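# Loop a rubber band around two bench dogs

## Task

Stretch the rubber band so that it wraps once around each of the two bench dogs, sitting against their sides above the board and not resting on their tops; at the end the board has to lie flat and motionless on the table.

## Robot and tools

Robot: two arms, left_arm and right_arm, mounted on opposite sides of the table. In the scene frame the table centre is the origin, the top surface is at z = +0.020 m and +z is up. left_arm's base is at (-0.048, +0.444, +0.123) m on the +y side, right_arm's at (+0.057, -0.463, +0.133) m. The arm names do not match the left or right of any image. Each gripper's fingers point along its own +x axis and close along its y axis. The reported gripper point sits between the fingers, 3 to 4 cm back from the tips; only the last 1.5 cm of each inner finger face is flat.

Frames: every hand position, orientation, velocity and Hand target in a result is given in that arm's own base frame. Fixed camera (cam_low) and table numbers use the scene frame. Offsets you send are measured along the axes of that arm's current Hand target.

The 14-number row (used by execute_actions and move): one flat list for both arms, left_arm first: dx, dy, dz, rx, ry, rz, opening, then the same seven for right_arm. Every value lies in [-1, 1]. The six pose numbers are an offset, not a pose: displacement and rotation (rx, ry, rz form a single rotation vector) relative to the Hand target as it stood when the action or move began. Scale: 1.0 equals 0.6 m or 180 degrees, so 0.1 is 6 cm or 18 degrees. Sending zeros for an arm re-commands its current Hand target. Opening is absolute, not an offset: +1 fully open (0.080 m), -1 fully closed; empty fingers touch near -0.78. A 0 in the opening slot is a real command, so repeat the current value to leave a gripper alone. Closing fully takes at least 0.6 s. To grasp, command about 0.08 below the grip_measured value at first contact for full force, less for a lighter hold.

execute_actions(actions, cameras): actions is a list of actions; each action is a list of up to 15 rows, one per 1/30 s step; a short action repeats its final row. All rows of one action count from that action's start pose, and each new action starts from the Hand target then current, so repeating an offset keeps moving. Images come back only when actions is empty or cameras names them (["all"], a list of cam_low, cam_left_wrist, cam_right_wrist, or []).

move(target, speed, blend, opening_speed, grip_force, blocking, cameras): drives each gripper in a straight line toward its offset target. target is one 14-number row or a list of up to 15 rows; every row counts from the same starting Hand targets, not from the previous row. speed is path top speed in m/s, 0.002 to 4.3, default 0.25 (turning up to twice that in rad/s), one value or one per target. blend in metres rounds corners of a list; 0 stops at each point. opening_speed (0.2 or more, scale units per second) ramps the opening. grip_force is the per-pad limit in newtons, 8 to 34, one value or one per arm, and persists. blocking=false returns after about 0.5 s while the move keeps running. The whole move is capped at 10 s. Paths do not avoid obstacles or the other arm, and the gripper lags and may overshoot speed, especially with the arm stretched out. Avoid paths passing near an arm's own base.

wait(seconds 0 to 10, cameras) lets time pass with last commands held. stop(cameras) brakes a running move. zoom_image(camera, region [x0, y0, x1, y1] in pixels, at most 504 by 504) enlarges part of the latest image. finished_scene(scene) ends the scene for good; use it only when the band is in place and stable.

Results: end_effector_position (m) and quat per arm, Hand target (the commanded pose after clipping, base of the next offsets), grip_measured (same scale as opening, about 2 mm error), grip_effort_n (motor effort, negative closing; not pad force), joint positions, torques and external torque estimates, optional wrist depth grid (7x7 cells in mm), and Tool commands. The move line reports done, off_target, moving, held, blocked or fault, plus limits such as paced or held. blocked means the gripper stopped far from its path, usually against something; the arm then holds there. A gripper often rests short of its Hand target due to friction and weight; the next command, even zeros, pulls again, and you can add the missing distance. Check position and tilt after every move. Commanded orientation is clipped to within 32 degrees of the measured one per step.

Cameras: cam_low (fixed), cam_left_wrist, cam_right_wrist, each 672x504; calibration may be off by a few degrees and millimetres.

Avoid: any contact between the arms or one gripper closing on the other's fingers; hard hits on fixed or heavy things; dropping or releasing moving parts; anything leaving the table; strain on wrist camera cables. Contact torque limits (N m): waist 17, shoulder 21.1, elbow 20.4, wrist pitch 3.37, wrist yaw 3.48, wrist roll 3.48; reaching one halts that arm for 10 s. Large single-step jumps can trigger an over-speed fault. Motors heat when holding loads, stretched out or pushing at unreachable targets; warnings start at 50 °C and a hold comes at 95 °C. To relieve a push, command the target back past the gripper. A loose object may occasionally get nudged by outside forces.

Each tool is called in YAML: its name, and indented under it one key for each argument.

## Session

execute_actions:
  actions: []

Scene clock: 0.00 s.
left_arm: end_effector_position=(+0.2347, +0.2987, +0.2271) grip_measured=+0.076 grip_effort_n=n/a end_effector_quat_wxyz=(+0.957, +0.175, +0.213, -0.088) | right_arm: end_effector_position=(+0.2241, -0.0947, +0.1580) grip_measured=-0.754 grip_effort_n=n/a end_effector_quat_wxyz=(+0.748, +0.242, +0.185, -0.589)
Joint positions: left_arm=[1.261 1.685 1.405 -0.893 1.075 1.463 0.038] | right_arm=[0.13 1.205 0.799 -0.933 0.956 1.464 0.001]
Joint velocities: within noise
Joint torques (N m): no reading
External joint torques (N m): no reading
Motor temperatures (°C): left_arm=[24 27 25 26 30 25] | right_arm=[22 26 25 24 26 31]
Heat: left arm: hottest wrist yaw 30 °C (+0.0 °C/min); right arm: hottest wrist roll 31 °C (+0.0 °C/min).
Wrist depth (mm): cam_left_wrist=[1652 1440 1567 687 683 737 683 / 1533 - 1639 756 692 638 - / - - 1853 - 494 466 426 / 2243 1902 1678 552 442 401 368 / 1776 1665 1555 452 - 356 329 / - - - - - 74 - / - - - 361 - 71 -] | cam_right_wrist=[2167 2447 2447 2299 2299 2346 2188 / 2107 1996 1614 1792 1962 1881 1835 / 1806 1724 1673 1614 1614 1637 1614 / 438 431 423 1487 1396 1440 1354 / 401 397 399 394 381 371 352 / 367 364 - 74 75 342 - / - - - - - - -]
Hand target: left_arm +0.2352, +0.2989, +0.2279; +0.958, +0.175, +0.210, -0.087 | right_arm +0.2249, -0.0951, +0.1592; +0.749, +0.244, +0.179, -0.590
Tool commands: left_gripper/opening=+0.076109 right_gripper/opening=-0.777778

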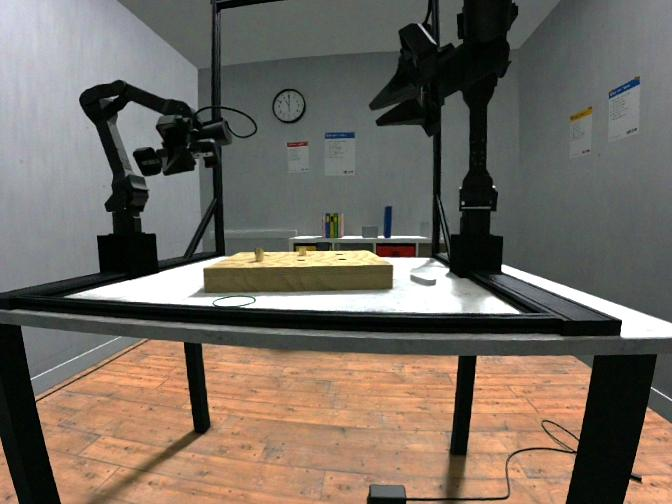

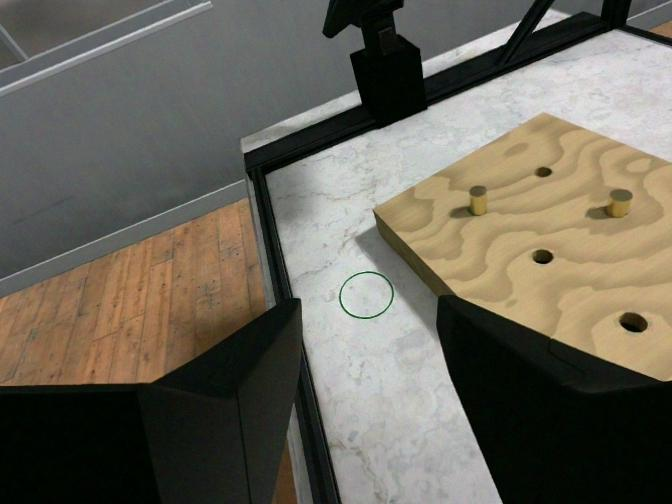

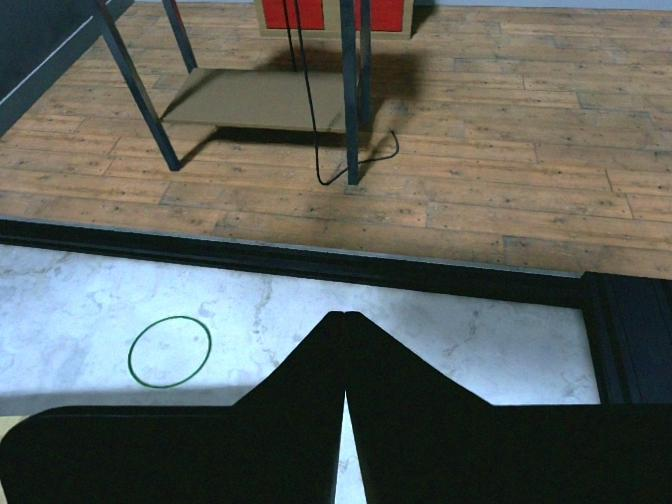

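zoom_image:
  camera: "cam_left_wrist"
  region: [420, 100, 672, 352]

zoom_image:
  camera: "cam_low"
  region: [190, 220, 442, 330]

zoom_image:
  camera: "cam_low"
  region: [350, 20, 500, 160]

zoom_image:
  camera: "cam_low"
  region: [110, 90, 260, 190]

Scaled by 2.000 from the camera's 672x504 image, which has a finer 960x720 frame.

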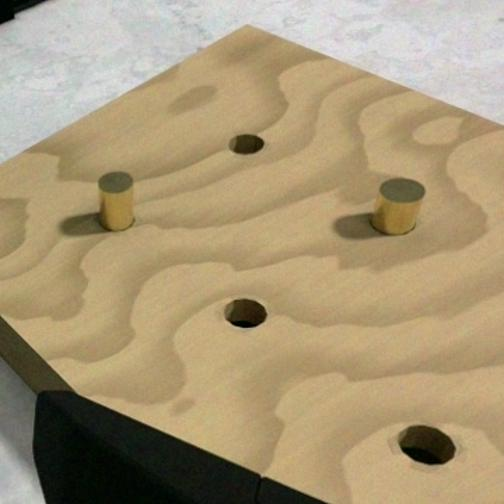

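Scaled by 2.000 from the camera's 672x504 image, which has a finer 960x720 frame.

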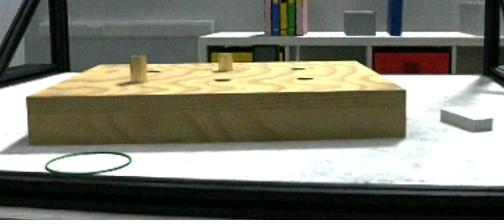

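Scaled by 3.360 from the camera's 672x504 image, which has a finer 960x720 frame.

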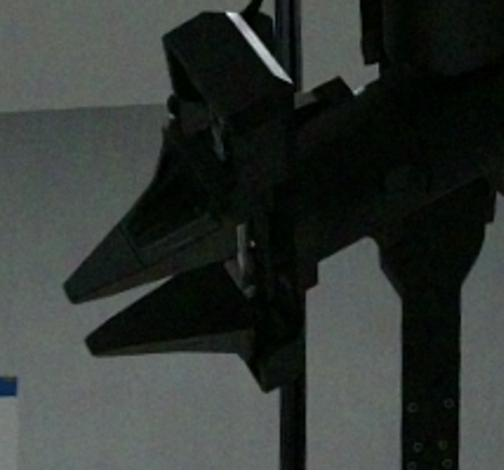

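Scaled by 3.360 from the camera's 672x504 image, which has a finer 960x720 frame.

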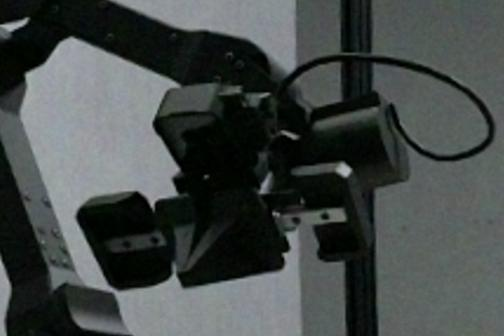

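move:
  target: [0,0,0,0,0,0,0.0761,0.265,0.327,-0.098,-0.237,0.310,0.072,-0.1]
  cameras: ["all"]

Scene clock: 54.60 s.
left_arm: end_effector_position=(+0.2347, +0.2987, +0.2271) grip_measured=+0.076 grip_effort_n=2.6 end_effector_quat_wxyz=(+0.957, +0.175, +0.213, -0.088) | right_arm: end_effector_position=(+0.4520, -0.1499, +0.0567) grip_measured=-0.104 grip_effort_n=16.5 end_effector_quat_wxyz=(+0.673, +0.226, +0.666, -0.228)
Joint positions: left_arm=[1.261 1.685 1.405 -0.893 1.075 1.463 0.038] | right_arm=[-0.319 2.441 2.206 -1.326 0.003 0.335 0.03]
Joint torques (N m): left_arm=[0.02 -7.73 6.81 0.69 0.61 -0.06] | right_arm=[-0.04 -11.78 7.29 -0.12 -0.07 -0.1]
External joint torques (N m): left_arm=[0.03 -0.59 0.55 -0.1 0.06 -0.05] | right_arm=[-0.06 -0.24 1.58 -0.47 -0.08 -0.09]
Motor temperatures (°C): left_arm=[24 36 30 26 31 25] | right_arm=[22 28 30 25 27 31]
Heat: left arm: hottest shoulder 36 °C (+9.9 °C/min); right arm: hottest wrist roll 31 °C (+0.0 °C/min).
Wrist depth (mm): cam_left_wrist=[- 1411 209 190 - 725 1761 / - - 1522 175 - 534 - / - - 2152 201 279 456 424 / 1746 1955 1639 263 395 401 372 / 1791 1626 1533 - - 355 330 / - - - - - 74 - / - - - 355 - 71 -] | cam_right_wrist=[183 185 188 189 193 192 182 / 173 194 198 201 203 206 193 / 157 170 209 214 218 220 215 / 168 169 185 228 233 236 238 / 180 182 181 202 242 253 259 / 190 - 73 202 85 65 275 / - - 211 221 - - -]
Hand target: left_arm +0.2352, +0.2989, +0.2279; +0.958, +0.175, +0.210, -0.087 | right_arm +0.4546, -0.1511, +0.0529; +0.674, +0.225, +0.667, -0.226
Off the commanded pose: left_arm 0.001 m, 0 deg | right_arm 0.005 m, 0 deg.
move: done
camera_calibration:
cam_right_wrist: T_world_to_cam=[[-0.599851, -0.798891, 0.0441721, 0.152609], [-0.738405, 0.574005, 0.353942, 0.42746], [-0.308117, 0.179696, -0.934224, 0.304491], [0, 0, 0, 1]] pos_world=[0.501, -0.178162, 0.126426]

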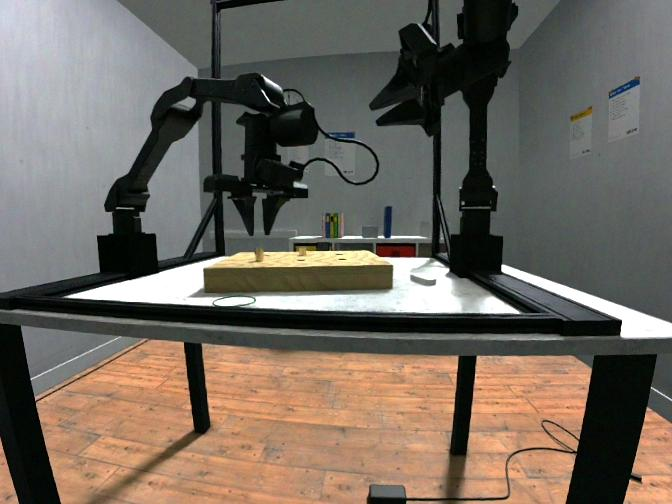

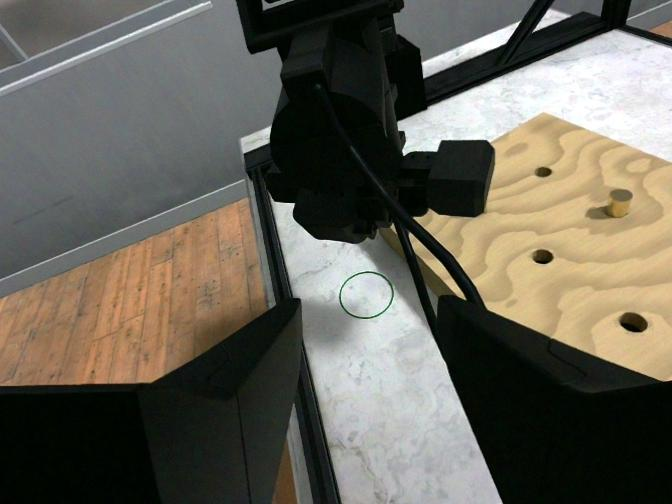

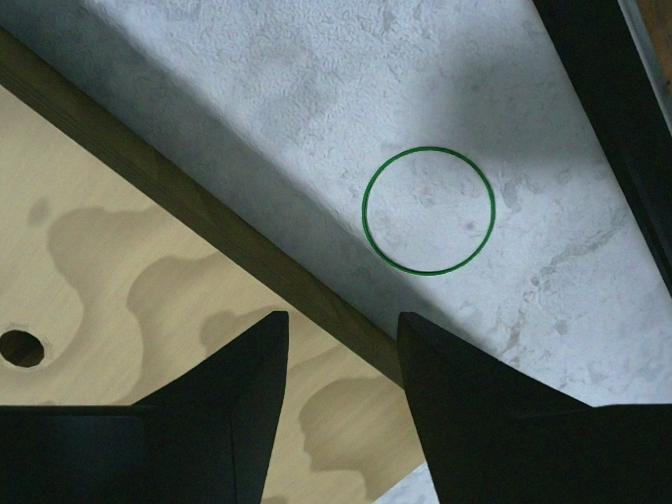

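move:
  target: [0,0,0,0,0,0,0.0761,0.1,-0.026,-0.007,0,0,0,-0.3]
  cameras: ["cam_right_wrist","cam_low"]

Scene clock: 64.77 s.
left_arm: end_effector_position=(+0.2347, +0.2987, +0.2271) grip_measured=+0.076 grip_effort_n=2.6 end_effector_quat_wxyz=(+0.957, +0.175, +0.213, -0.088) | right_arm: end_effector_position=(+0.4443, -0.1635, +0.0011) grip_measured=-0.297 grip_effort_n=-16.0 end_effector_quat_wxyz=(+0.678, +0.225, +0.661, -0.231)
Joint positions: left_arm=[1.261 1.685 1.405 -0.893 1.075 1.463 0.038] | right_arm=[-0.35 2.441 1.984 -1.089 0.008 0.306 0.022]
Joint torques (N m): left_arm=[-0.1 -7.72 6.79 0.73 0.64 -0.04] | right_arm=[0.23 -12.38 3.83 0.48 -0.05 -0.08]
External joint torques (N m): left_arm=[-0.1 -0.64 0.61 -0.04 0.09 -0.03] | right_arm=[0.22 -0.99 -1.79 0.09 -0.06 -0.08]
Heat: left arm: hottest shoulder 37 °C (+9.0 °C/min); right arm: hottest shoulder 31 °C (+5.0 °C/min).
Wrist depth (mm): cam_left_wrist=[1411 1665 229 225 636 - 2219 / 1602 1626 1665 241 727 537 - / 1678 - 1886 221 350 466 424 / 1869 1920 1718 245 348 402 372 / 1821 1665 1590 511 105 356 328 / - - - 401 - 74 - / - - - 361 - 71 -] | cam_right_wrist=[- 137 138 140 143 144 137 / 143 145 148 149 151 153 154 / 149 154 157 159 160 162 165 / 129 151 166 169 172 172 176 / 119 123 162 178 179 187 189 / - 125 - 165 81 196 202 / - - - 145 - - -]
Hand target: left_arm +0.2352, +0.2989, +0.2279; +0.958, +0.175, +0.210, -0.087 | right_arm +0.4424, -0.1612, -0.0072; +0.674, +0.225, +0.667, -0.226
Off the commanded pose: left_arm 0.001 m, 0 deg | right_arm 0.009 m, 1 deg.
move: off_target (right_arm)
camera_calibration:
cam_right_wrist: T_world_to_cam=[[-0.601834, -0.797366, 0.0447599, 0.140771], [-0.74137, 0.57865, 0.339904, 0.451331], [-0.296928, 0.171382, -0.939394, 0.246279], [0, 0, 0, 1]] pos_world=[0.492451, -0.191125, 0.0716433]
Images, in order (width x height): cam_low 672x504, cam_right_wrist 672x504.

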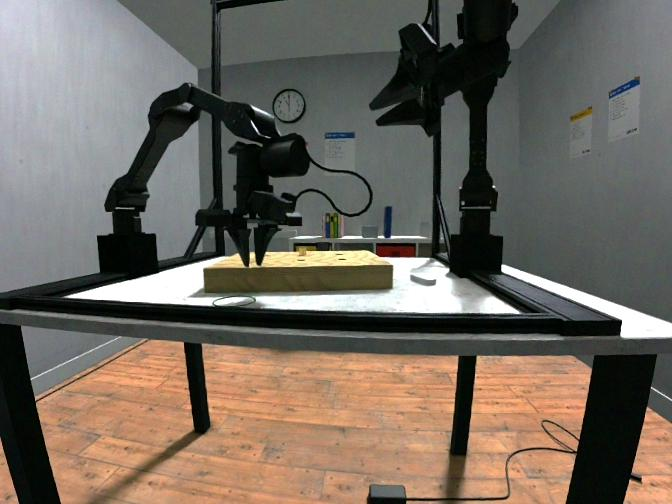

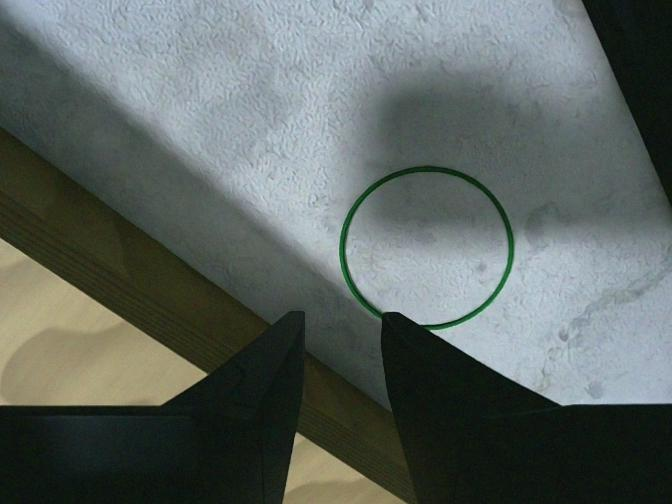

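move:
  target: [0,0,0,0,0,0,0.0761,0.07,-0.004,0.001,0,0,0,-0.3]
  speed: 0.1
  cameras: ["cam_right_wrist"]

Scene clock: 73.20 s.
left_arm: end_effector_position=(+0.2347, +0.2987, +0.2271) grip_measured=+0.076 grip_effort_n=2.1 end_effector_quat_wxyz=(+0.957, +0.175, +0.213, -0.088) | right_arm: end_effector_position=(+0.4450, -0.1638, -0.0407) grip_measured=-0.297 grip_effort_n=-16.0 end_effector_quat_wxyz=(+0.678, +0.225, +0.661, -0.228)
Joint positions: left_arm=[1.261 1.685 1.405 -0.893 1.075 1.463 0.038] | right_arm=[-0.352 2.498 1.917 -0.965 0.003 0.301 0.022]
Joint torques (N m): left_arm=[0.01 -7.75 6.78 0.72 0.64 -0.03] | right_arm=[-0.28 -12.33 3.98 0.45 -0.07 -0.09]
External joint torques (N m): left_arm=[0.05 -0.63 0.56 -0.06 0.08 -0.01] | right_arm=[-0.29 -0.79 -1.46 0.08 -0.08 -0.09]
Motor temperatures (°C): left_arm=[24 37 30 26 31 25] | right_arm=[22 33 30 24 27 30]
Heat: left arm: hottest shoulder 37 °C (+6.1 °C/min); right arm: hottest shoulder 33 °C (+7.1 °C/min).
Wrist depth (mm): cam_left_wrist=[- 1761 1678 257 717 683 - / - - 1955 256 708 527 - / 1639 - 1791 269 486 469 424 / 1776 1920 1691 255 359 401 370 / 1761 1665 - 438 385 358 328 / - - - 398 - 74 - / - - - 360 - 71 -] | cam_right_wrist=[- 101 102 103 104 105 107 / 106 107 108 111 109 112 114 / - 115 114 116 118 119 121 / - 120 123 123 125 129 128 / - 116 129 131 133 135 139 / - 101 - 141 81 143 147 / - - - 134 - - -]
Hand target: left_arm +0.2352, +0.2989, +0.2279; +0.958, +0.175, +0.210, -0.087 | right_arm +0.4418, -0.1638, -0.0491; +0.674, +0.225, +0.667, -0.226
Off the commanded pose: left_arm 0.001 m, 0 deg | right_arm 0.009 m, 1 deg.
move: off_target (right_arm)
camera_calibration:
cam_right_wrist: T_world_to_cam=[[-0.599381, -0.799438, 0.0405181, 0.141198], [-0.743672, 0.574868, 0.341289, 0.466658], [-0.296132, 0.17443, -0.939085, 0.207254], [0, 0, 0, 1]] pos_world=[0.493047, -0.191539, 0.0296425]
Images, in order (width x height): cam_right_wrist 672x504.

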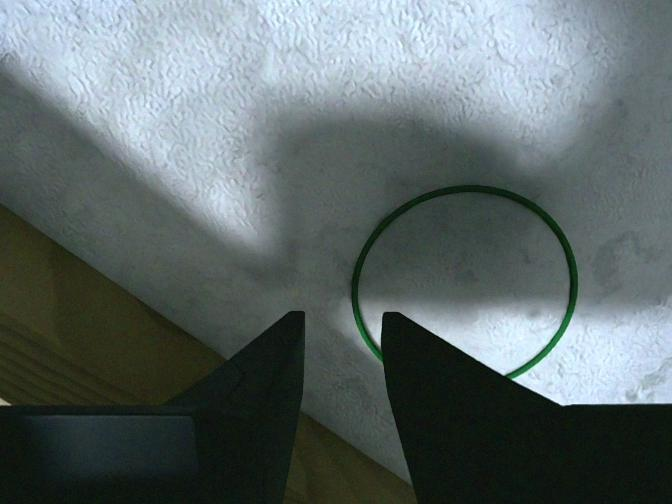

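move:
  target: [0,0,0,0,0,0,0.0761,0.016,-0.007,0.005,0,0,0,-0.3]
  speed: 0.05
  cameras: ["cam_right_wrist"]

Scene clock: 76.67 s.
left_arm: end_effector_position=(+0.2347, +0.2987, +0.2271) grip_measured=+0.076 grip_effort_n=2.1 end_effector_quat_wxyz=(+0.957, +0.175, +0.213, -0.088) | right_arm: end_effector_position=(+0.4443, -0.1693, -0.0500) grip_measured=-0.297 grip_effort_n=-16.0 end_effector_quat_wxyz=(+0.678, +0.226, +0.661, -0.228)
Joint positions: left_arm=[1.261 1.685 1.405 -0.893 1.075 1.463 0.038] | right_arm=[-0.363 2.519 1.917 -0.945 0.003 0.291 0.022]
Joint torques (N m): left_arm=[-0.02 -7.79 6.76 0.7 0.62 -0.01] | right_arm=[-0.15 -11.88 4.54 0.46 -0.08 -0.1]
External joint torques (N m): left_arm=[0.02 -0.58 0.45 -0.1 0.06 0] | right_arm=[-0.07 -0.19 -0.92 0.08 -0.1 -0.1]
Heat: left arm: hottest shoulder 37 °C (+6.0 °C/min); right arm: hottest shoulder 34 °C (+7.0 °C/min).
Wrist depth (mm): cam_left_wrist=[1522 - - 271 600 720 715 / - 1555 - 261 696 627 - / - - 1902 283 501 469 423 / 1886 1902 1806 265 371 405 373 / 1791 1665 1533 442 312 356 332 / - - - 400 375 74 - / - - - 362 - 71 -] | cam_right_wrist=[- 93 93 95 97 97 98 / - 98 100 100 102 102 104 / 103 105 106 107 107 109 110 / 110 110 114 114 116 118 119 / 114 118 120 120 121 126 128 / - 112 - 131 81 131 136 / - - - 138 - - -]
Hand target: left_arm +0.2352, +0.2989, +0.2279; +0.958, +0.175, +0.210, -0.087 | right_arm +0.4417, -0.1689, -0.0588; +0.674, +0.225, +0.667, -0.226
Off the commanded pose: left_arm 0.001 m, 0 deg | right_arm 0.009 m, 1 deg.
move: off_target (right_arm)
camera_calibration:
cam_right_wrist: T_world_to_cam=[[-0.599945, -0.798992, 0.0409638, 0.137036], [-0.742989, 0.57542, 0.341848, 0.472295], [-0.296705, 0.174654, -0.938862, 0.199612], [0, 0, 0, 1]] pos_world=[0.49235, -0.19714, 0.0203417]
Images, in order (width x height): cam_right_wrist 672x504.

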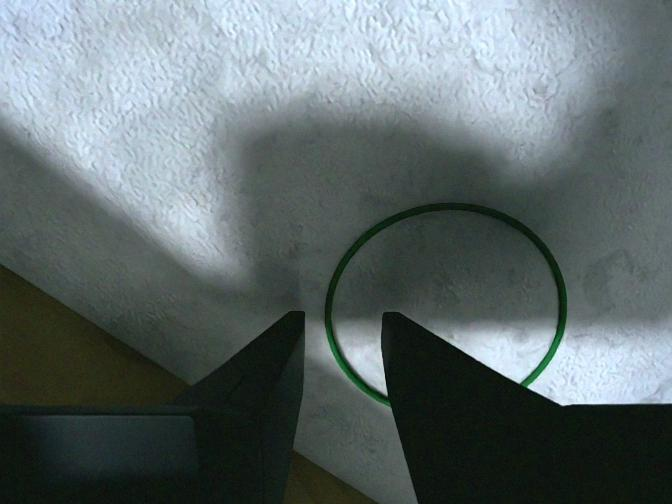

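move:
  target: [0,0,0,0,0,0,0.0761,0.004,0.006,0.013,0,0,0,-0.3]
  speed: 0.05
  cameras: ["cam_right_wrist"]

zoom_image:
  camera: "cam_right_wrist"
  region: [250, 200, 500, 450]

Scene clock: 82.40 s.
left_arm: end_effector_position=(+0.2347, +0.2987, +0.2271) grip_measured=+0.076 grip_effort_n=2.6 end_effector_quat_wxyz=(+0.957, +0.175, +0.213, -0.088) | right_arm: end_effector_position=(+0.4481, -0.1708, -0.0567) grip_measured=-0.297 grip_effort_n=-16.0 end_effector_quat_wxyz=(+0.674, +0.226, +0.665, -0.228)
Joint positions: left_arm=[1.261 1.685 1.405 -0.893 1.075 1.463 0.038] | right_arm=[-0.363 2.559 1.965 -0.965 0.003 0.291 0.022]
Joint torques (N m): left_arm=[-0.04 -7.86 6.76 0.72 0.64 -0.05] | right_arm=[0.04 -12.12 6.64 -0.15 -0.07 0.02]
External joint torques (N m): left_arm=[-0.05 -0.78 0.54 -0.07 0.09 -0.03] | right_arm=[0.13 -0.42 1.27 -0.51 -0.09 0.02]
Heat: left arm: hottest shoulder 37 °C (+5.1 °C/min); right arm: hottest shoulder 37 °C (+10.1 °C/min).
Wrist depth (mm): cam_left_wrist=[- - - 276 636 703 720 / - - - 262 706 510 556 / - - 1806 281 500 468 430 / 1886 1920 1853 266 392 403 372 / 1746 1590 1590 276 248 356 332 / - - - 396 - 74 - / - - - 356 348 71 -] | cam_right_wrist=[- 86 87 88 90 91 91 / - 91 92 94 94 96 97 / - 97 99 99 100 101 103 / - 103 104 106 109 108 111 / - 112 111 114 113 117 120 / - 113 - 121 81 123 127 / - - - 133 - - -]
Hand target: left_arm +0.2352, +0.2989, +0.2279; +0.958, +0.175, +0.210, -0.087 | right_arm +0.4501, -0.1708, -0.0612; +0.674, +0.225, +0.667, -0.226
Off the commanded pose: left_arm 0.001 m, 0 deg | right_arm 0.005 m, 0 deg.
move: done
camera_calibration:
cam_right_wrist: T_world_to_cam=[[-0.599445, -0.799196, 0.0441652, 0.13834], [-0.739264, 0.573957, 0.352223, 0.477014], [-0.306844, 0.178489, -0.934873, 0.200191], [0, 0, 0, 1]] pos_world=[0.496995, -0.198957, 0.0130279]
Images, in order (width x height): cam_right_wrist 672x504.

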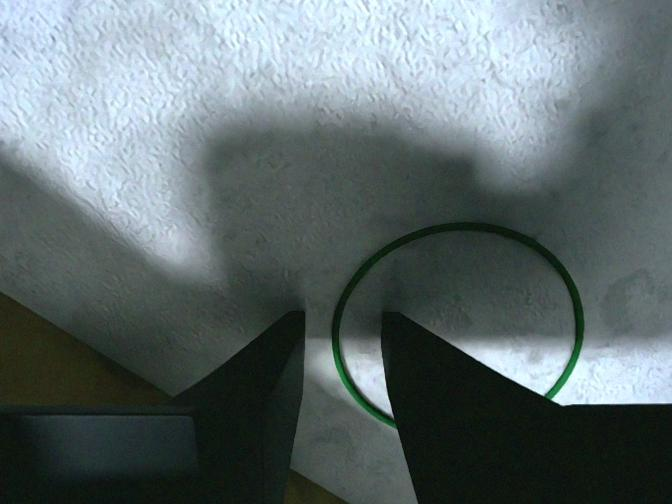

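Scaled by 2.016 from the camera's 672x504 image, which has a finer 960x720 frame.

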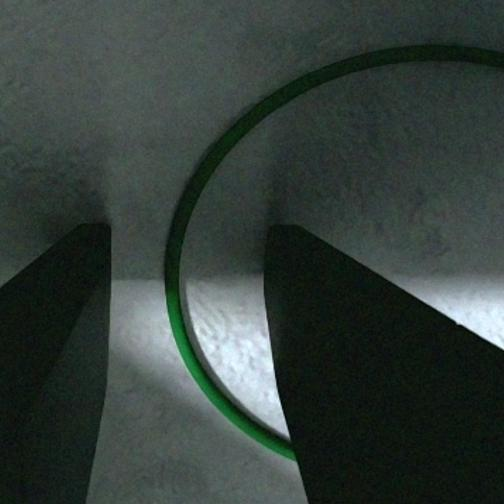

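move:
  target: [0,0,0,0,0,0,0.0761,0.004,0.003,0,0,0,0,-0.3]
  speed: 0.03
  cameras: ["cam_right_wrist"]

zoom_image:
  camera: "cam_right_wrist"
  region: [250, 200, 500, 450]

Scene clock: 85.40 s.
left_arm: end_effector_position=(+0.2347, +0.2987, +0.2271) grip_measured=+0.076 grip_effort_n=2.6 end_effector_quat_wxyz=(+0.957, +0.175, +0.213, -0.088) | right_arm: end_effector_position=(+0.4485, -0.1702, -0.0580) grip_measured=-0.297 grip_effort_n=-16.0 end_effector_quat_wxyz=(+0.673, +0.225, +0.666, -0.228)
Joint positions: left_arm=[1.261 1.685 1.405 -0.893 1.075 1.463 0.038] | right_arm=[-0.362 2.563 1.967 -0.965 0.003 0.291 0.022]
Joint torques (N m): left_arm=[-0.12 -7.72 6.79 0.72 0.61 -0.03] | right_arm=[0.41 -11.8 6.72 0.21 -0.06 0.16]
External joint torques (N m): left_arm=[-0.16 -0.59 0.54 -0.07 0.06 -0.02] | right_arm=[0.4 -0.09 1.35 -0.14 -0.07 0.16]
Motor temperatures (°C): left_arm=[24 38 30 26 31 25] | right_arm=[22 38 30 24 27 30]
Heat: left arm: hottest shoulder 38 °C (+5.1 °C/min); right arm: hottest shoulder 38 °C (+11.1 °C/min).
Wrist depth (mm): cam_left_wrist=[1340 1533 - 276 764 717 717 / 1639 1746 1639 262 699 632 - / 1602 1821 1853 281 494 465 422 / 1937 1973 1652 268 394 401 371 / 1821 1652 1567 350 249 356 331 / - - - - - 74 - / - - - 360 - 71 -] | cam_right_wrist=[- 85 86 87 88 90 90 / - 90 90 93 93 94 95 / - 96 98 98 99 101 101 / - 102 103 105 108 108 109 / 108 110 110 112 112 116 118 / - 110 - 120 81 122 126 / - - - 132 - - -]
Hand target: left_arm +0.2352, +0.2989, +0.2279; +0.958, +0.175, +0.210, -0.087 | right_arm +0.4512, -0.1694, -0.0636; +0.674, +0.225, +0.667, -0.226
Off the commanded pose: left_arm 0.001 m, 0 deg | right_arm 0.006 m, 0 deg.
move: done
camera_calibration:
cam_right_wrist: T_world_to_cam=[[-0.598188, -0.800114, 0.0445987, 0.138508], [-0.739609, 0.572663, 0.353604, 0.477419], [-0.308463, 0.178536, -0.934331, 0.199844], [0, 0, 0, 1]] pos_world=[0.497601, -0.198258, 0.011726]
Images, in order (width x height): cam_right_wrist 672x504.

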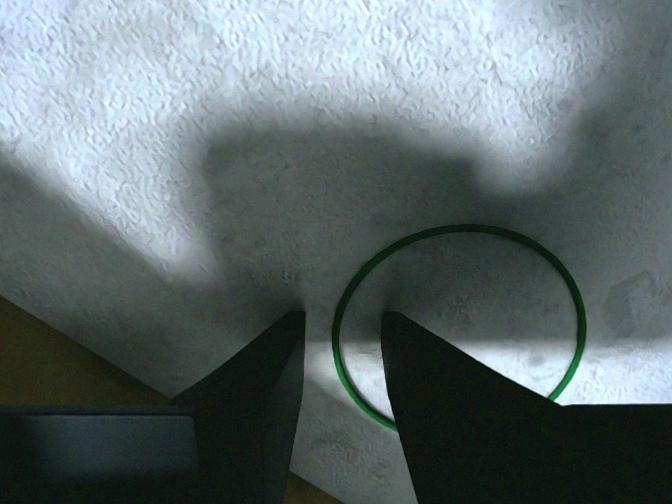

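Scaled by 2.016 from the camera's 672x504 image, which has a finer 960x720 frame.

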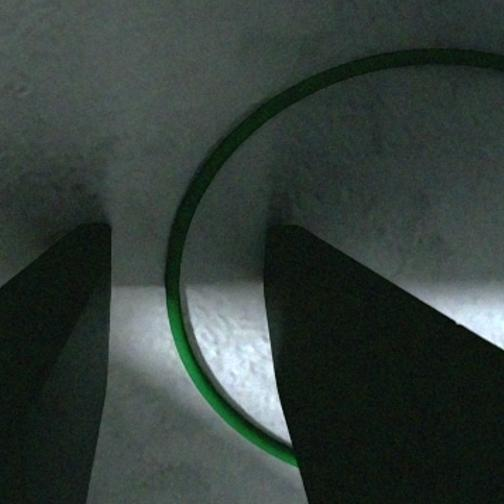

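move:
  target: [0,0,0,0,0,0,0.0761,0.0035,0.002,0,0,0,0,-0.3]
  speed: 0.03
  cameras: ["cam_right_wrist"]

zoom_image:
  camera: "cam_right_wrist"
  region: [250, 200, 500, 450]

Scene clock: 87.67 s.
left_arm: end_effector_position=(+0.2347, +0.2987, +0.2271) grip_measured=+0.076 grip_effort_n=2.6 end_effector_quat_wxyz=(+0.957, +0.175, +0.213, -0.088) | right_arm: end_effector_position=(+0.4488, -0.1701, -0.0583) grip_measured=-0.297 grip_effort_n=-15.6 end_effector_quat_wxyz=(+0.674, +0.223, +0.666, -0.229)
Joint positions: left_arm=[1.261 1.685 1.405 -0.893 1.075 1.463 0.038] | right_arm=[-0.36 2.564 1.969 -0.965 0.008 0.291 0.022]
Joint torques (N m): left_arm=[-0.12 -7.77 6.74 0.73 0.63 -0.03] | right_arm=[0.43 -11.33 6.65 0.52 -0.04 0.15]
External joint torques (N m): left_arm=[-0.12 -0.66 0.51 -0.05 0.08 -0.02] | right_arm=[0.43 0.39 1.28 0.16 -0.06 0.15]
Heat: left arm: hottest shoulder 38 °C (+5.0 °C/min); right arm: hottest shoulder 39 °C (+12.1 °C/min).
Wrist depth (mm): cam_left_wrist=[- - 1522 276 1602 727 1746 / 1511 - 813 263 685 516 545 / - 1853 1886 281 489 468 426 / 1920 1853 1761 267 397 400 366 / 1886 1705 1511 290 105 358 328 / - - - - - 74 - / - - - - - 71 -] | cam_right_wrist=[- 85 86 87 88 90 90 / - 89 90 93 93 95 96 / - 96 98 98 99 101 102 / - 102 103 105 108 108 110 / 108 110 110 112 112 116 119 / - - - 120 81 122 126 / - - - 131 - - -]
Hand target: left_arm +0.2352, +0.2989, +0.2279; +0.958, +0.175, +0.210, -0.087 | right_arm +0.4520, -0.1683, -0.0656; +0.674, +0.225, +0.667, -0.226
Off the commanded pose: left_arm 0.001 m, 0 deg | right_arm 0.008 m, 0 deg.
move: done
camera_calibration:
cam_right_wrist: T_world_to_cam=[[-0.596624, -0.801023, 0.0490009, 0.138172], [-0.740109, 0.572806, 0.352324, 0.47782], [-0.310288, 0.173939, -0.934594, 0.1996], [0, 0, 0, 1]] pos_world=[0.498009, -0.197738, 0.0114266]
Images, in order (width x height): cam_right_wrist 672x504.

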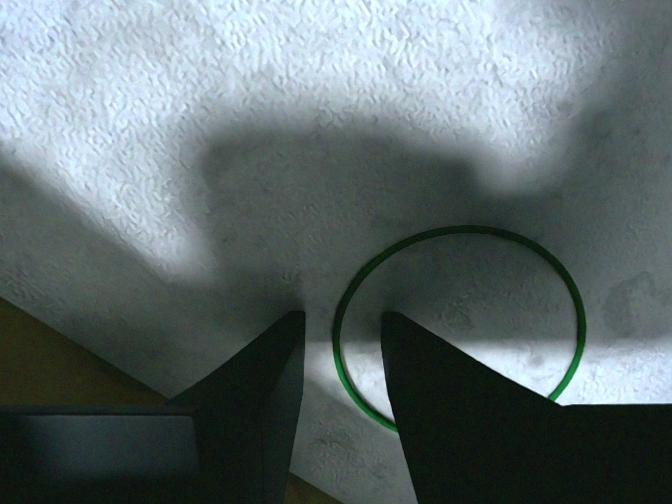

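Scaled by 2.016 from the camera's 672x504 image, which has a finer 960x720 frame.

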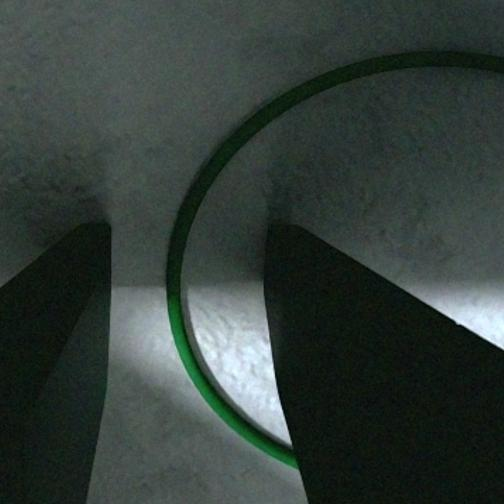

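move:
  target: [0,0,0,0,0,0,0.0761,-0.0045,0,0,0,0,0,-1]
  speed: 0.03
  opening_speed: 0.8
  cameras: ["cam_right_wrist"]

zoom_image:
  camera: "cam_right_wrist"
  region: [250, 200, 500, 450]

Scene clock: 90.80 s.
left_arm: end_effector_position=(+0.2347, +0.2987, +0.2271) grip_measured=+0.076 grip_effort_n=2.6 end_effector_quat_wxyz=(+0.957, +0.175, +0.213, -0.088) | right_arm: end_effector_position=(+0.4496, -0.1695, -0.0578) grip_measured=-0.755 grip_effort_n=-83.5 end_effector_quat_wxyz=(+0.674, +0.224, +0.666, -0.227)
Joint positions: left_arm=[1.261 1.685 1.405 -0.893 1.075 1.463 0.038] | right_arm=[-0.359 2.565 1.972 -0.967 0.005 0.291 0.001]
Joint torques (N m): left_arm=[0.1 -7.65 6.77 0.71 0.62 -0.05] | right_arm=[0.27 -11.96 6.56 0.01 -0.03 0.14]
External joint torques (N m): left_arm=[0.1 -0.54 0.54 -0.08 0.07 -0.04] | right_arm=[0.29 -0.05 1.09 -0.35 -0.05 0.14]
Heat: left arm: hottest shoulder 38 °C (+4.0 °C/min); right arm: hottest shoulder 39 °C (+12.0 °C/min).
Wrist depth (mm): cam_left_wrist=[1357 1402 - 276 592 - 679 / 1522 1340 1590 260 715 541 - / - - 2029 278 486 464 424 / 1886 2010 1853 263 387 401 373 / 1761 1652 1533 281 253 355 328 / - - - 408 - 74 - / - - - - - 71 -] | cam_right_wrist=[- 85 87 87 89 90 90 / - 90 - 93 94 95 96 / - 96 98 99 99 101 102 / - 102 104 105 108 108 110 / 109 111 112 110 114 116 119 / - 115 - 74 75 124 127 / - - - - - - -]
Hand target: left_arm +0.2352, +0.2989, +0.2279; +0.958, +0.175, +0.210, -0.087 | right_arm +0.4519, -0.1683, -0.0630; +0.674, +0.225, +0.667, -0.226
Off the commanded pose: left_arm 0.001 m, 0 deg | right_arm 0.006 m, 0 deg.
move: done
camera_calibration:
cam_right_wrist: T_world_to_cam=[[-0.596056, -0.801643, 0.0456731, 0.138587], [-0.741339, 0.571285, 0.352209, 0.478189], [-0.308438, 0.176077, -0.934806, 0.199699], [0, 0, 0, 1]] pos_world=[0.498701, -0.197247, 0.0119276]
Images, in order (width x height): cam_right_wrist 672x504.

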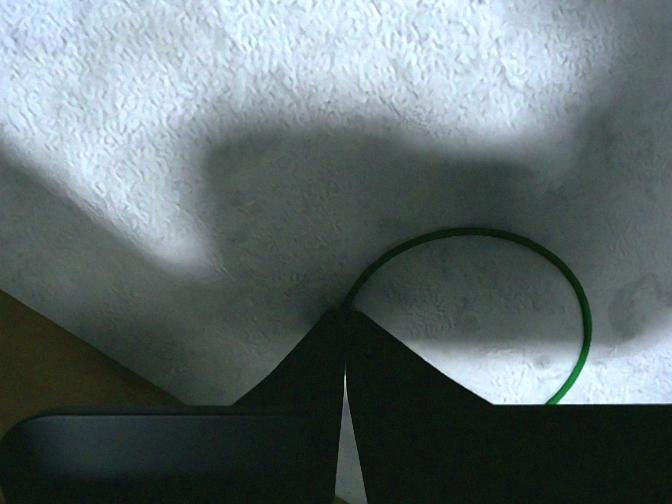

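Scaled by 2.016 from the camera's 672x504 image, which has a finer 960x720 frame.

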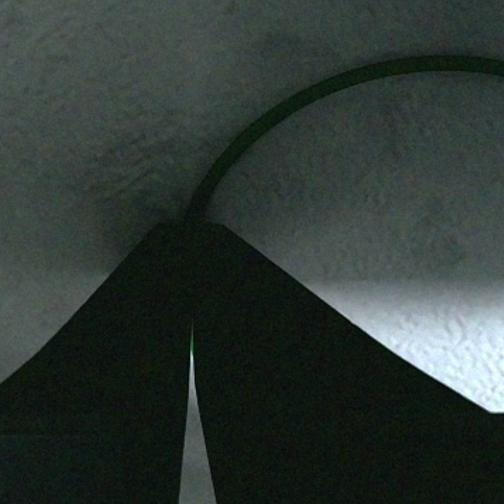

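move:
  target: [0,0,0,0,0,0,0.0761,-0.2,0,0,0,0,0,-1]
  speed: 0.12
  cameras: ["all"]

Scene clock: 93.77 s.
left_arm: end_effector_position=(+0.2347, +0.2987, +0.2271) grip_measured=+0.076 grip_effort_n=2.6 end_effector_quat_wxyz=(+0.957, +0.175, +0.213, -0.088) | right_arm: end_effector_position=(+0.4465, -0.1683, +0.0490) grip_measured=-0.755 grip_effort_n=-83.5 end_effector_quat_wxyz=(+0.664, +0.224, +0.676, -0.227)
Joint positions: left_arm=[1.261 1.685 1.405 -0.893 1.075 1.463 0.038] | right_arm=[-0.359 2.481 2.247 -1.353 0.005 0.291 0.001]
Joint torques (N m): left_arm=[-0.04 -7.71 6.69 0.71 0.63 -0.02] | right_arm=[0.33 -15.16 7.16 -0.18 -0.02 0.18]
External joint torques (N m): left_arm=[-0.08 -0.62 0.5 -0.07 0.08 -0.01] | right_arm=[0.25 -3.47 1.48 -0.5 -0.03 0.18]
Heat: left arm: hottest shoulder 38 °C (+4.0 °C/min); right arm: hottest shoulder 40 °C (+13.1 °C/min).
Wrist depth (mm): cam_left_wrist=[1384 - 206 204 652 703 1955 / - - 174 208 699 545 600 / - - 198 212 293 466 424 / 1886 1902 1718 266 432 405 369 / 1776 1652 1522 441 152 357 329 / - - - 411 - 74 - / - - - - - 71 -] | cam_right_wrist=[176 178 179 181 183 180 910 / 185 188 190 193 196 198 186 / 162 195 202 206 210 213 200 / 160 167 212 222 225 228 224 / 171 174 180 231 243 247 250 / 184 186 - 74 75 266 - / - - - - - - -]
Hand target: left_arm +0.2352, +0.2989, +0.2279; +0.958, +0.175, +0.210, -0.087 | right_arm +0.4509, -0.1679, +0.0570; +0.674, +0.225, +0.667, -0.226
Off the commanded pose: left_arm 0.001 m, 0 deg | right_arm 0.009 m, 1 deg.
move: off_target (right_arm)
camera_calibration:
cam_right_wrist: T_world_to_cam=[[-0.594834, -0.802076, 0.0533576, 0.131723], [-0.731873, 0.567832, 0.376735, 0.431557], [-0.332468, 0.185044, -0.924783, 0.31013], [0, 0, 0, 1]] pos_world=[0.497307, -0.196787, 0.117192]

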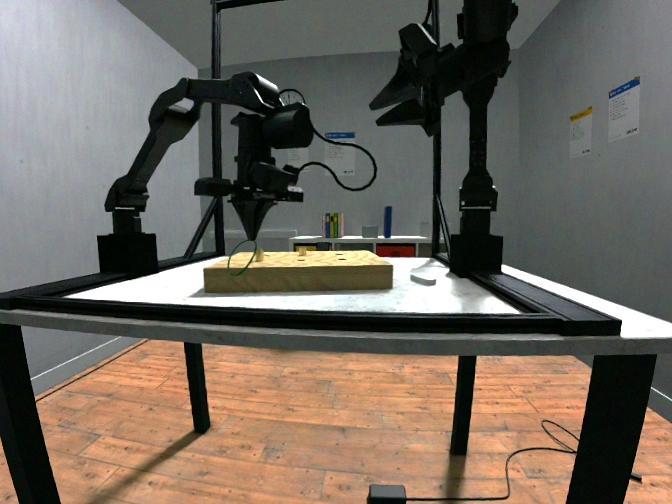

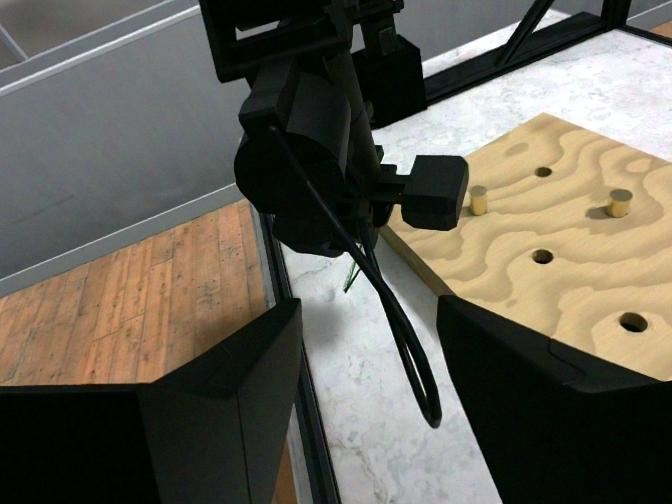

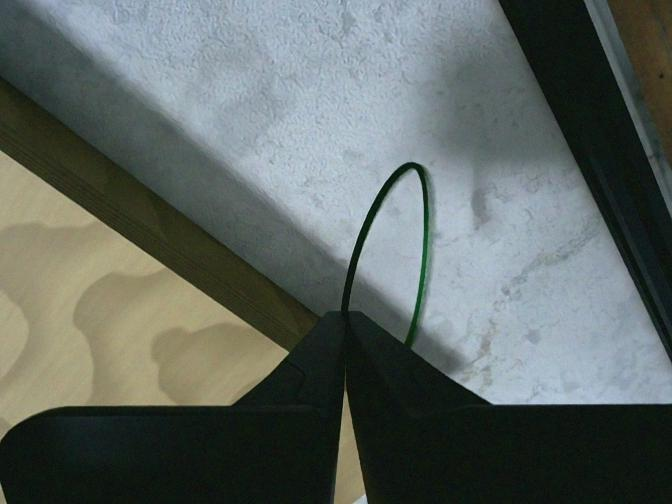

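move:
  target:
    - [0,0,0,0,0,0,0.0761,-0.12,0.0,0,0,0,0,-1]
    - [0,0,0,0,0,0,0.0761,-0.12,0.1,-0.258,0,0,0,-1]
  speed: 0.15
  blend: 0.02
  cameras: ["all"]

Scene clock: 107.13 s.
left_arm: end_effector_position=(+0.2347, +0.2987, +0.2271) grip_measured=+0.076 grip_effort_n=2.6 end_effector_quat_wxyz=(+0.957, +0.175, +0.213, -0.088) | right_arm: end_effector_position=(+0.3648, -0.0253, +0.1259) grip_measured=-0.755 grip_effort_n=-83.5 end_effector_quat_wxyz=(+0.671, +0.223, +0.672, -0.222)
Joint positions: left_arm=[1.261 1.685 1.405 -0.893 1.075 1.463 0.038] | right_arm=[-0.07 1.934 1.669 -1.307 -0.001 0.57 0.001]
Joint torques (N m): left_arm=[0.07 -7.64 6.89 0.73 0.62 -0.01] | right_arm=[-0.14 -12.07 4.1 0.42 0.08 0.18]
External joint torques (N m): left_arm=[0.1 -0.53 0.67 -0.05 0.08 0] | right_arm=[-0.12 -3.76 -1.56 0.08 0.06 0.18]
Motor temperatures (°C): left_arm=[24 38 31 27 30 24] | right_arm=[22 45 32 24 26 30]
Heat: left arm: hottest shoulder 38 °C (+3.0 °C/min); right arm: hottest shoulder 45 °C (+17.2 °C/min).
Wrist depth (mm): cam_left_wrist=[1430 1440 1578 337 296 318 706 / 1652 - 1746 727 668 576 - / 1639 - 1705 - 486 466 420 / 2110 1955 2110 - 444 401 368 / 1761 1665 - - 105 357 330 / - - - 410 - 74 - / - - - 367 - 71 -] | cam_right_wrist=[205 208 209 213 220 265 269 / 217 219 223 226 230 280 287 / 230 233 237 241 243 301 307 / 245 250 253 256 316 323 330 / 264 267 270 271 339 347 354 / 339 285 - 74 - 371 374 / - - - - - - -]
Hand target: left_arm +0.2352, +0.2989, +0.2279; +0.958, +0.175, +0.210, -0.087 | right_arm +0.3631, -0.0263, +0.1277; +0.674, +0.225, +0.667, -0.226
Off the commanded pose: left_arm 0.001 m, 0 deg | right_arm 0.003 m, 1 deg.
move: done
camera_calibration:
cam_right_wrist: T_world_to_cam=[[-0.587603, -0.80797, 0.0436702, 0.192208], [-0.743384, 0.560371, 0.365192, 0.267066], [-0.319536, 0.182124, -0.929907, 0.323511], [0, 0, 0, 1]] pos_world=[0.414847, -0.0532768, 0.194911]

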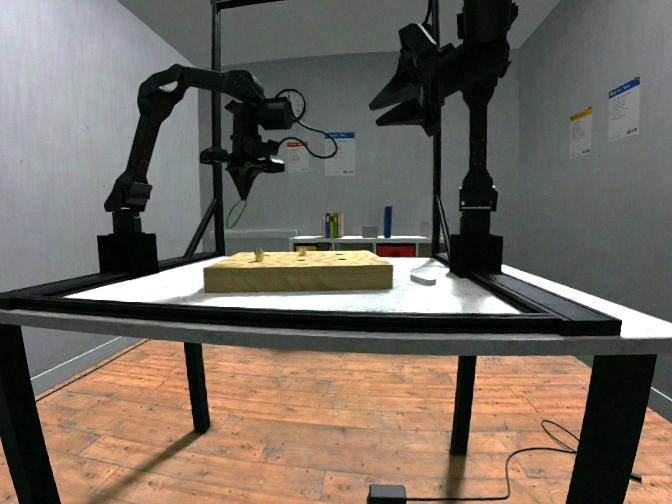

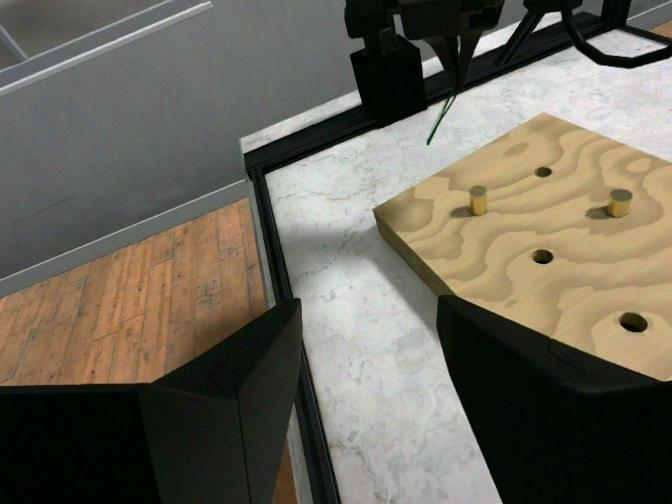

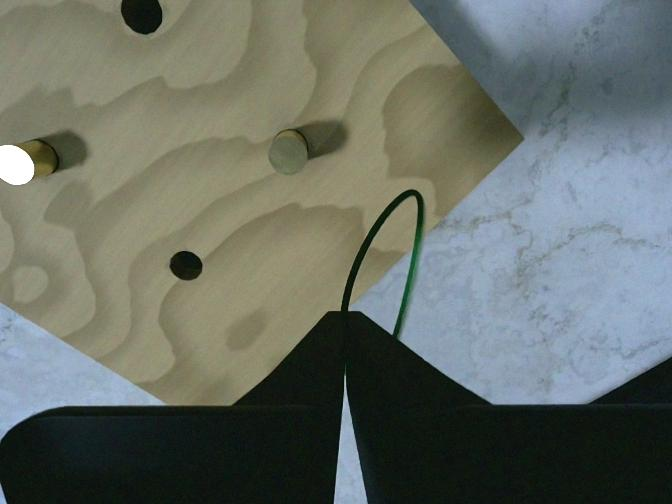

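move:
  target:
    - [0,0,0,0,0,0,0.0761,0.0,0.022,0.054,0,0,0,-1]
    - [0,0,0,0,0,0,0.0761,0.115,0.022,0.054,0,0,0,-1]
  speed: 0.12
  blend: 0.01
  cameras: ["all"]

Scene clock: 122.27 s.
left_arm: end_effector_position=(+0.2347, +0.2987, +0.2271) grip_measured=+0.076 grip_effort_n=2.6 end_effector_quat_wxyz=(+0.957, +0.175, +0.213, -0.088) | right_arm: end_effector_position=(+0.3992, -0.0344, +0.0658) grip_measured=-0.755 grip_effort_n=-83.5 end_effector_quat_wxyz=(+0.677, +0.229, +0.662, -0.225)
Joint positions: left_arm=[1.261 1.685 1.405 -0.893 1.075 1.463 0.038] | right_arm=[-0.087 2.08 1.64 -1.109 -0.001 0.567 0.001]
Joint torques (N m): left_arm=[-0.09 -7.73 6.73 0.71 0.64 -0.04] | right_arm=[-0.06 -10.23 4.16 0.47 0.07 -0.12]
External joint torques (N m): left_arm=[-0.09 -0.57 0.45 -0.09 0.09 -0.02] | right_arm=[-0.02 -0.87 -1.48 0.1 0.04 -0.12]
Heat: left arm: hottest shoulder 39 °C (+3.0 °C/min); right arm: hottest shoulder 49 °C (+18.2 °C/min). Fold the right arm in close to its base, or ease its load, before you think long.
Wrist depth (mm): cam_left_wrist=[- - 1555 1511 296 227 644 / 1578 - - 722 290 294 530 / 1837 - 1869 666 503 466 424 / 1973 1973 1639 - 438 404 371 / 1761 1639 1567 - - 354 328 / - - - 390 - 74 - / - - - 362 - 71 -] | cam_right_wrist=[153 154 157 159 163 208 211 / 162 165 165 168 169 216 223 / 171 174 175 178 179 183 239 / 182 185 187 184 191 195 254 / 195 198 198 197 206 269 276 / 206 209 - 74 75 286 290 / - - - - - - -]
Hand target: left_arm +0.2352, +0.2989, +0.2279; +0.958, +0.175, +0.210, -0.087 | right_arm +0.3974, -0.0356, +0.0589; +0.673, +0.225, +0.667, -0.226
Off the commanded pose: left_arm 0.001 m, 0 deg | right_arm 0.007 m, 1 deg.
MOTOR HOT: joint 2 (shoulder) of the right arm reports 49 °C; the controller stops that arm at 95 °C. To cool a motor, set the load down, stop pushing, or move to a pose that needs little force.
move: done
camera_calibration:
cam_right_wrist: T_world_to_cam=[[-0.599475, -0.799768, 0.0316246, 0.213501], [-0.743717, 0.571195, 0.347305, 0.321464], [-0.295827, 0.184681, -0.937219, 0.271372], [0, 0, 0, 1]] pos_world=[0.447346, -0.0629845, 0.135937]

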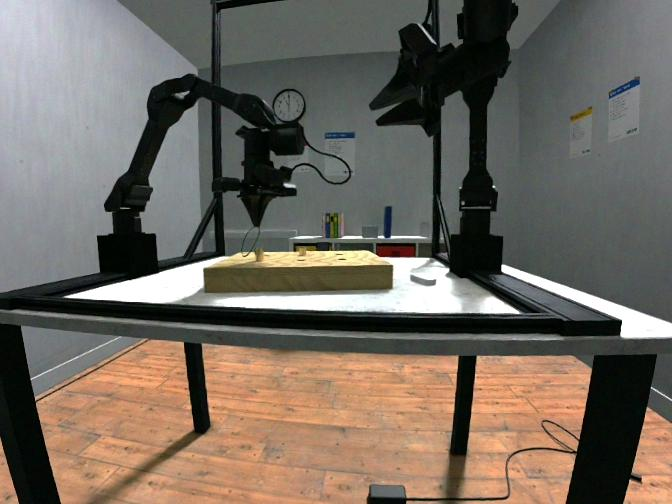

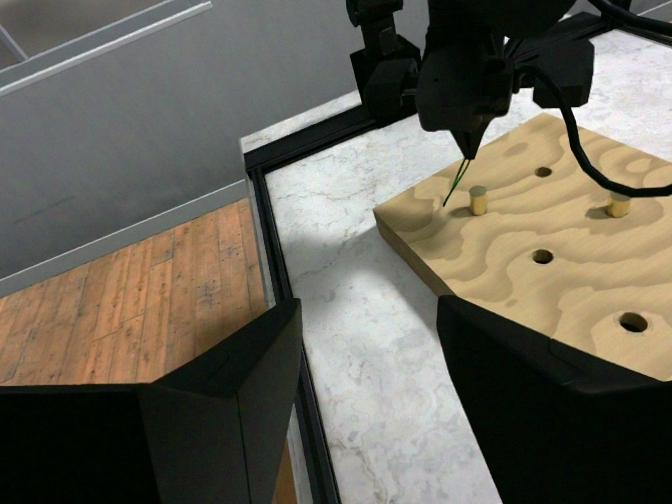

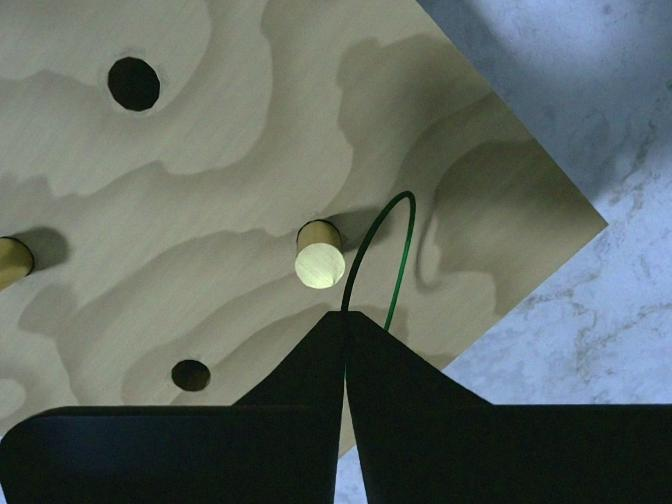

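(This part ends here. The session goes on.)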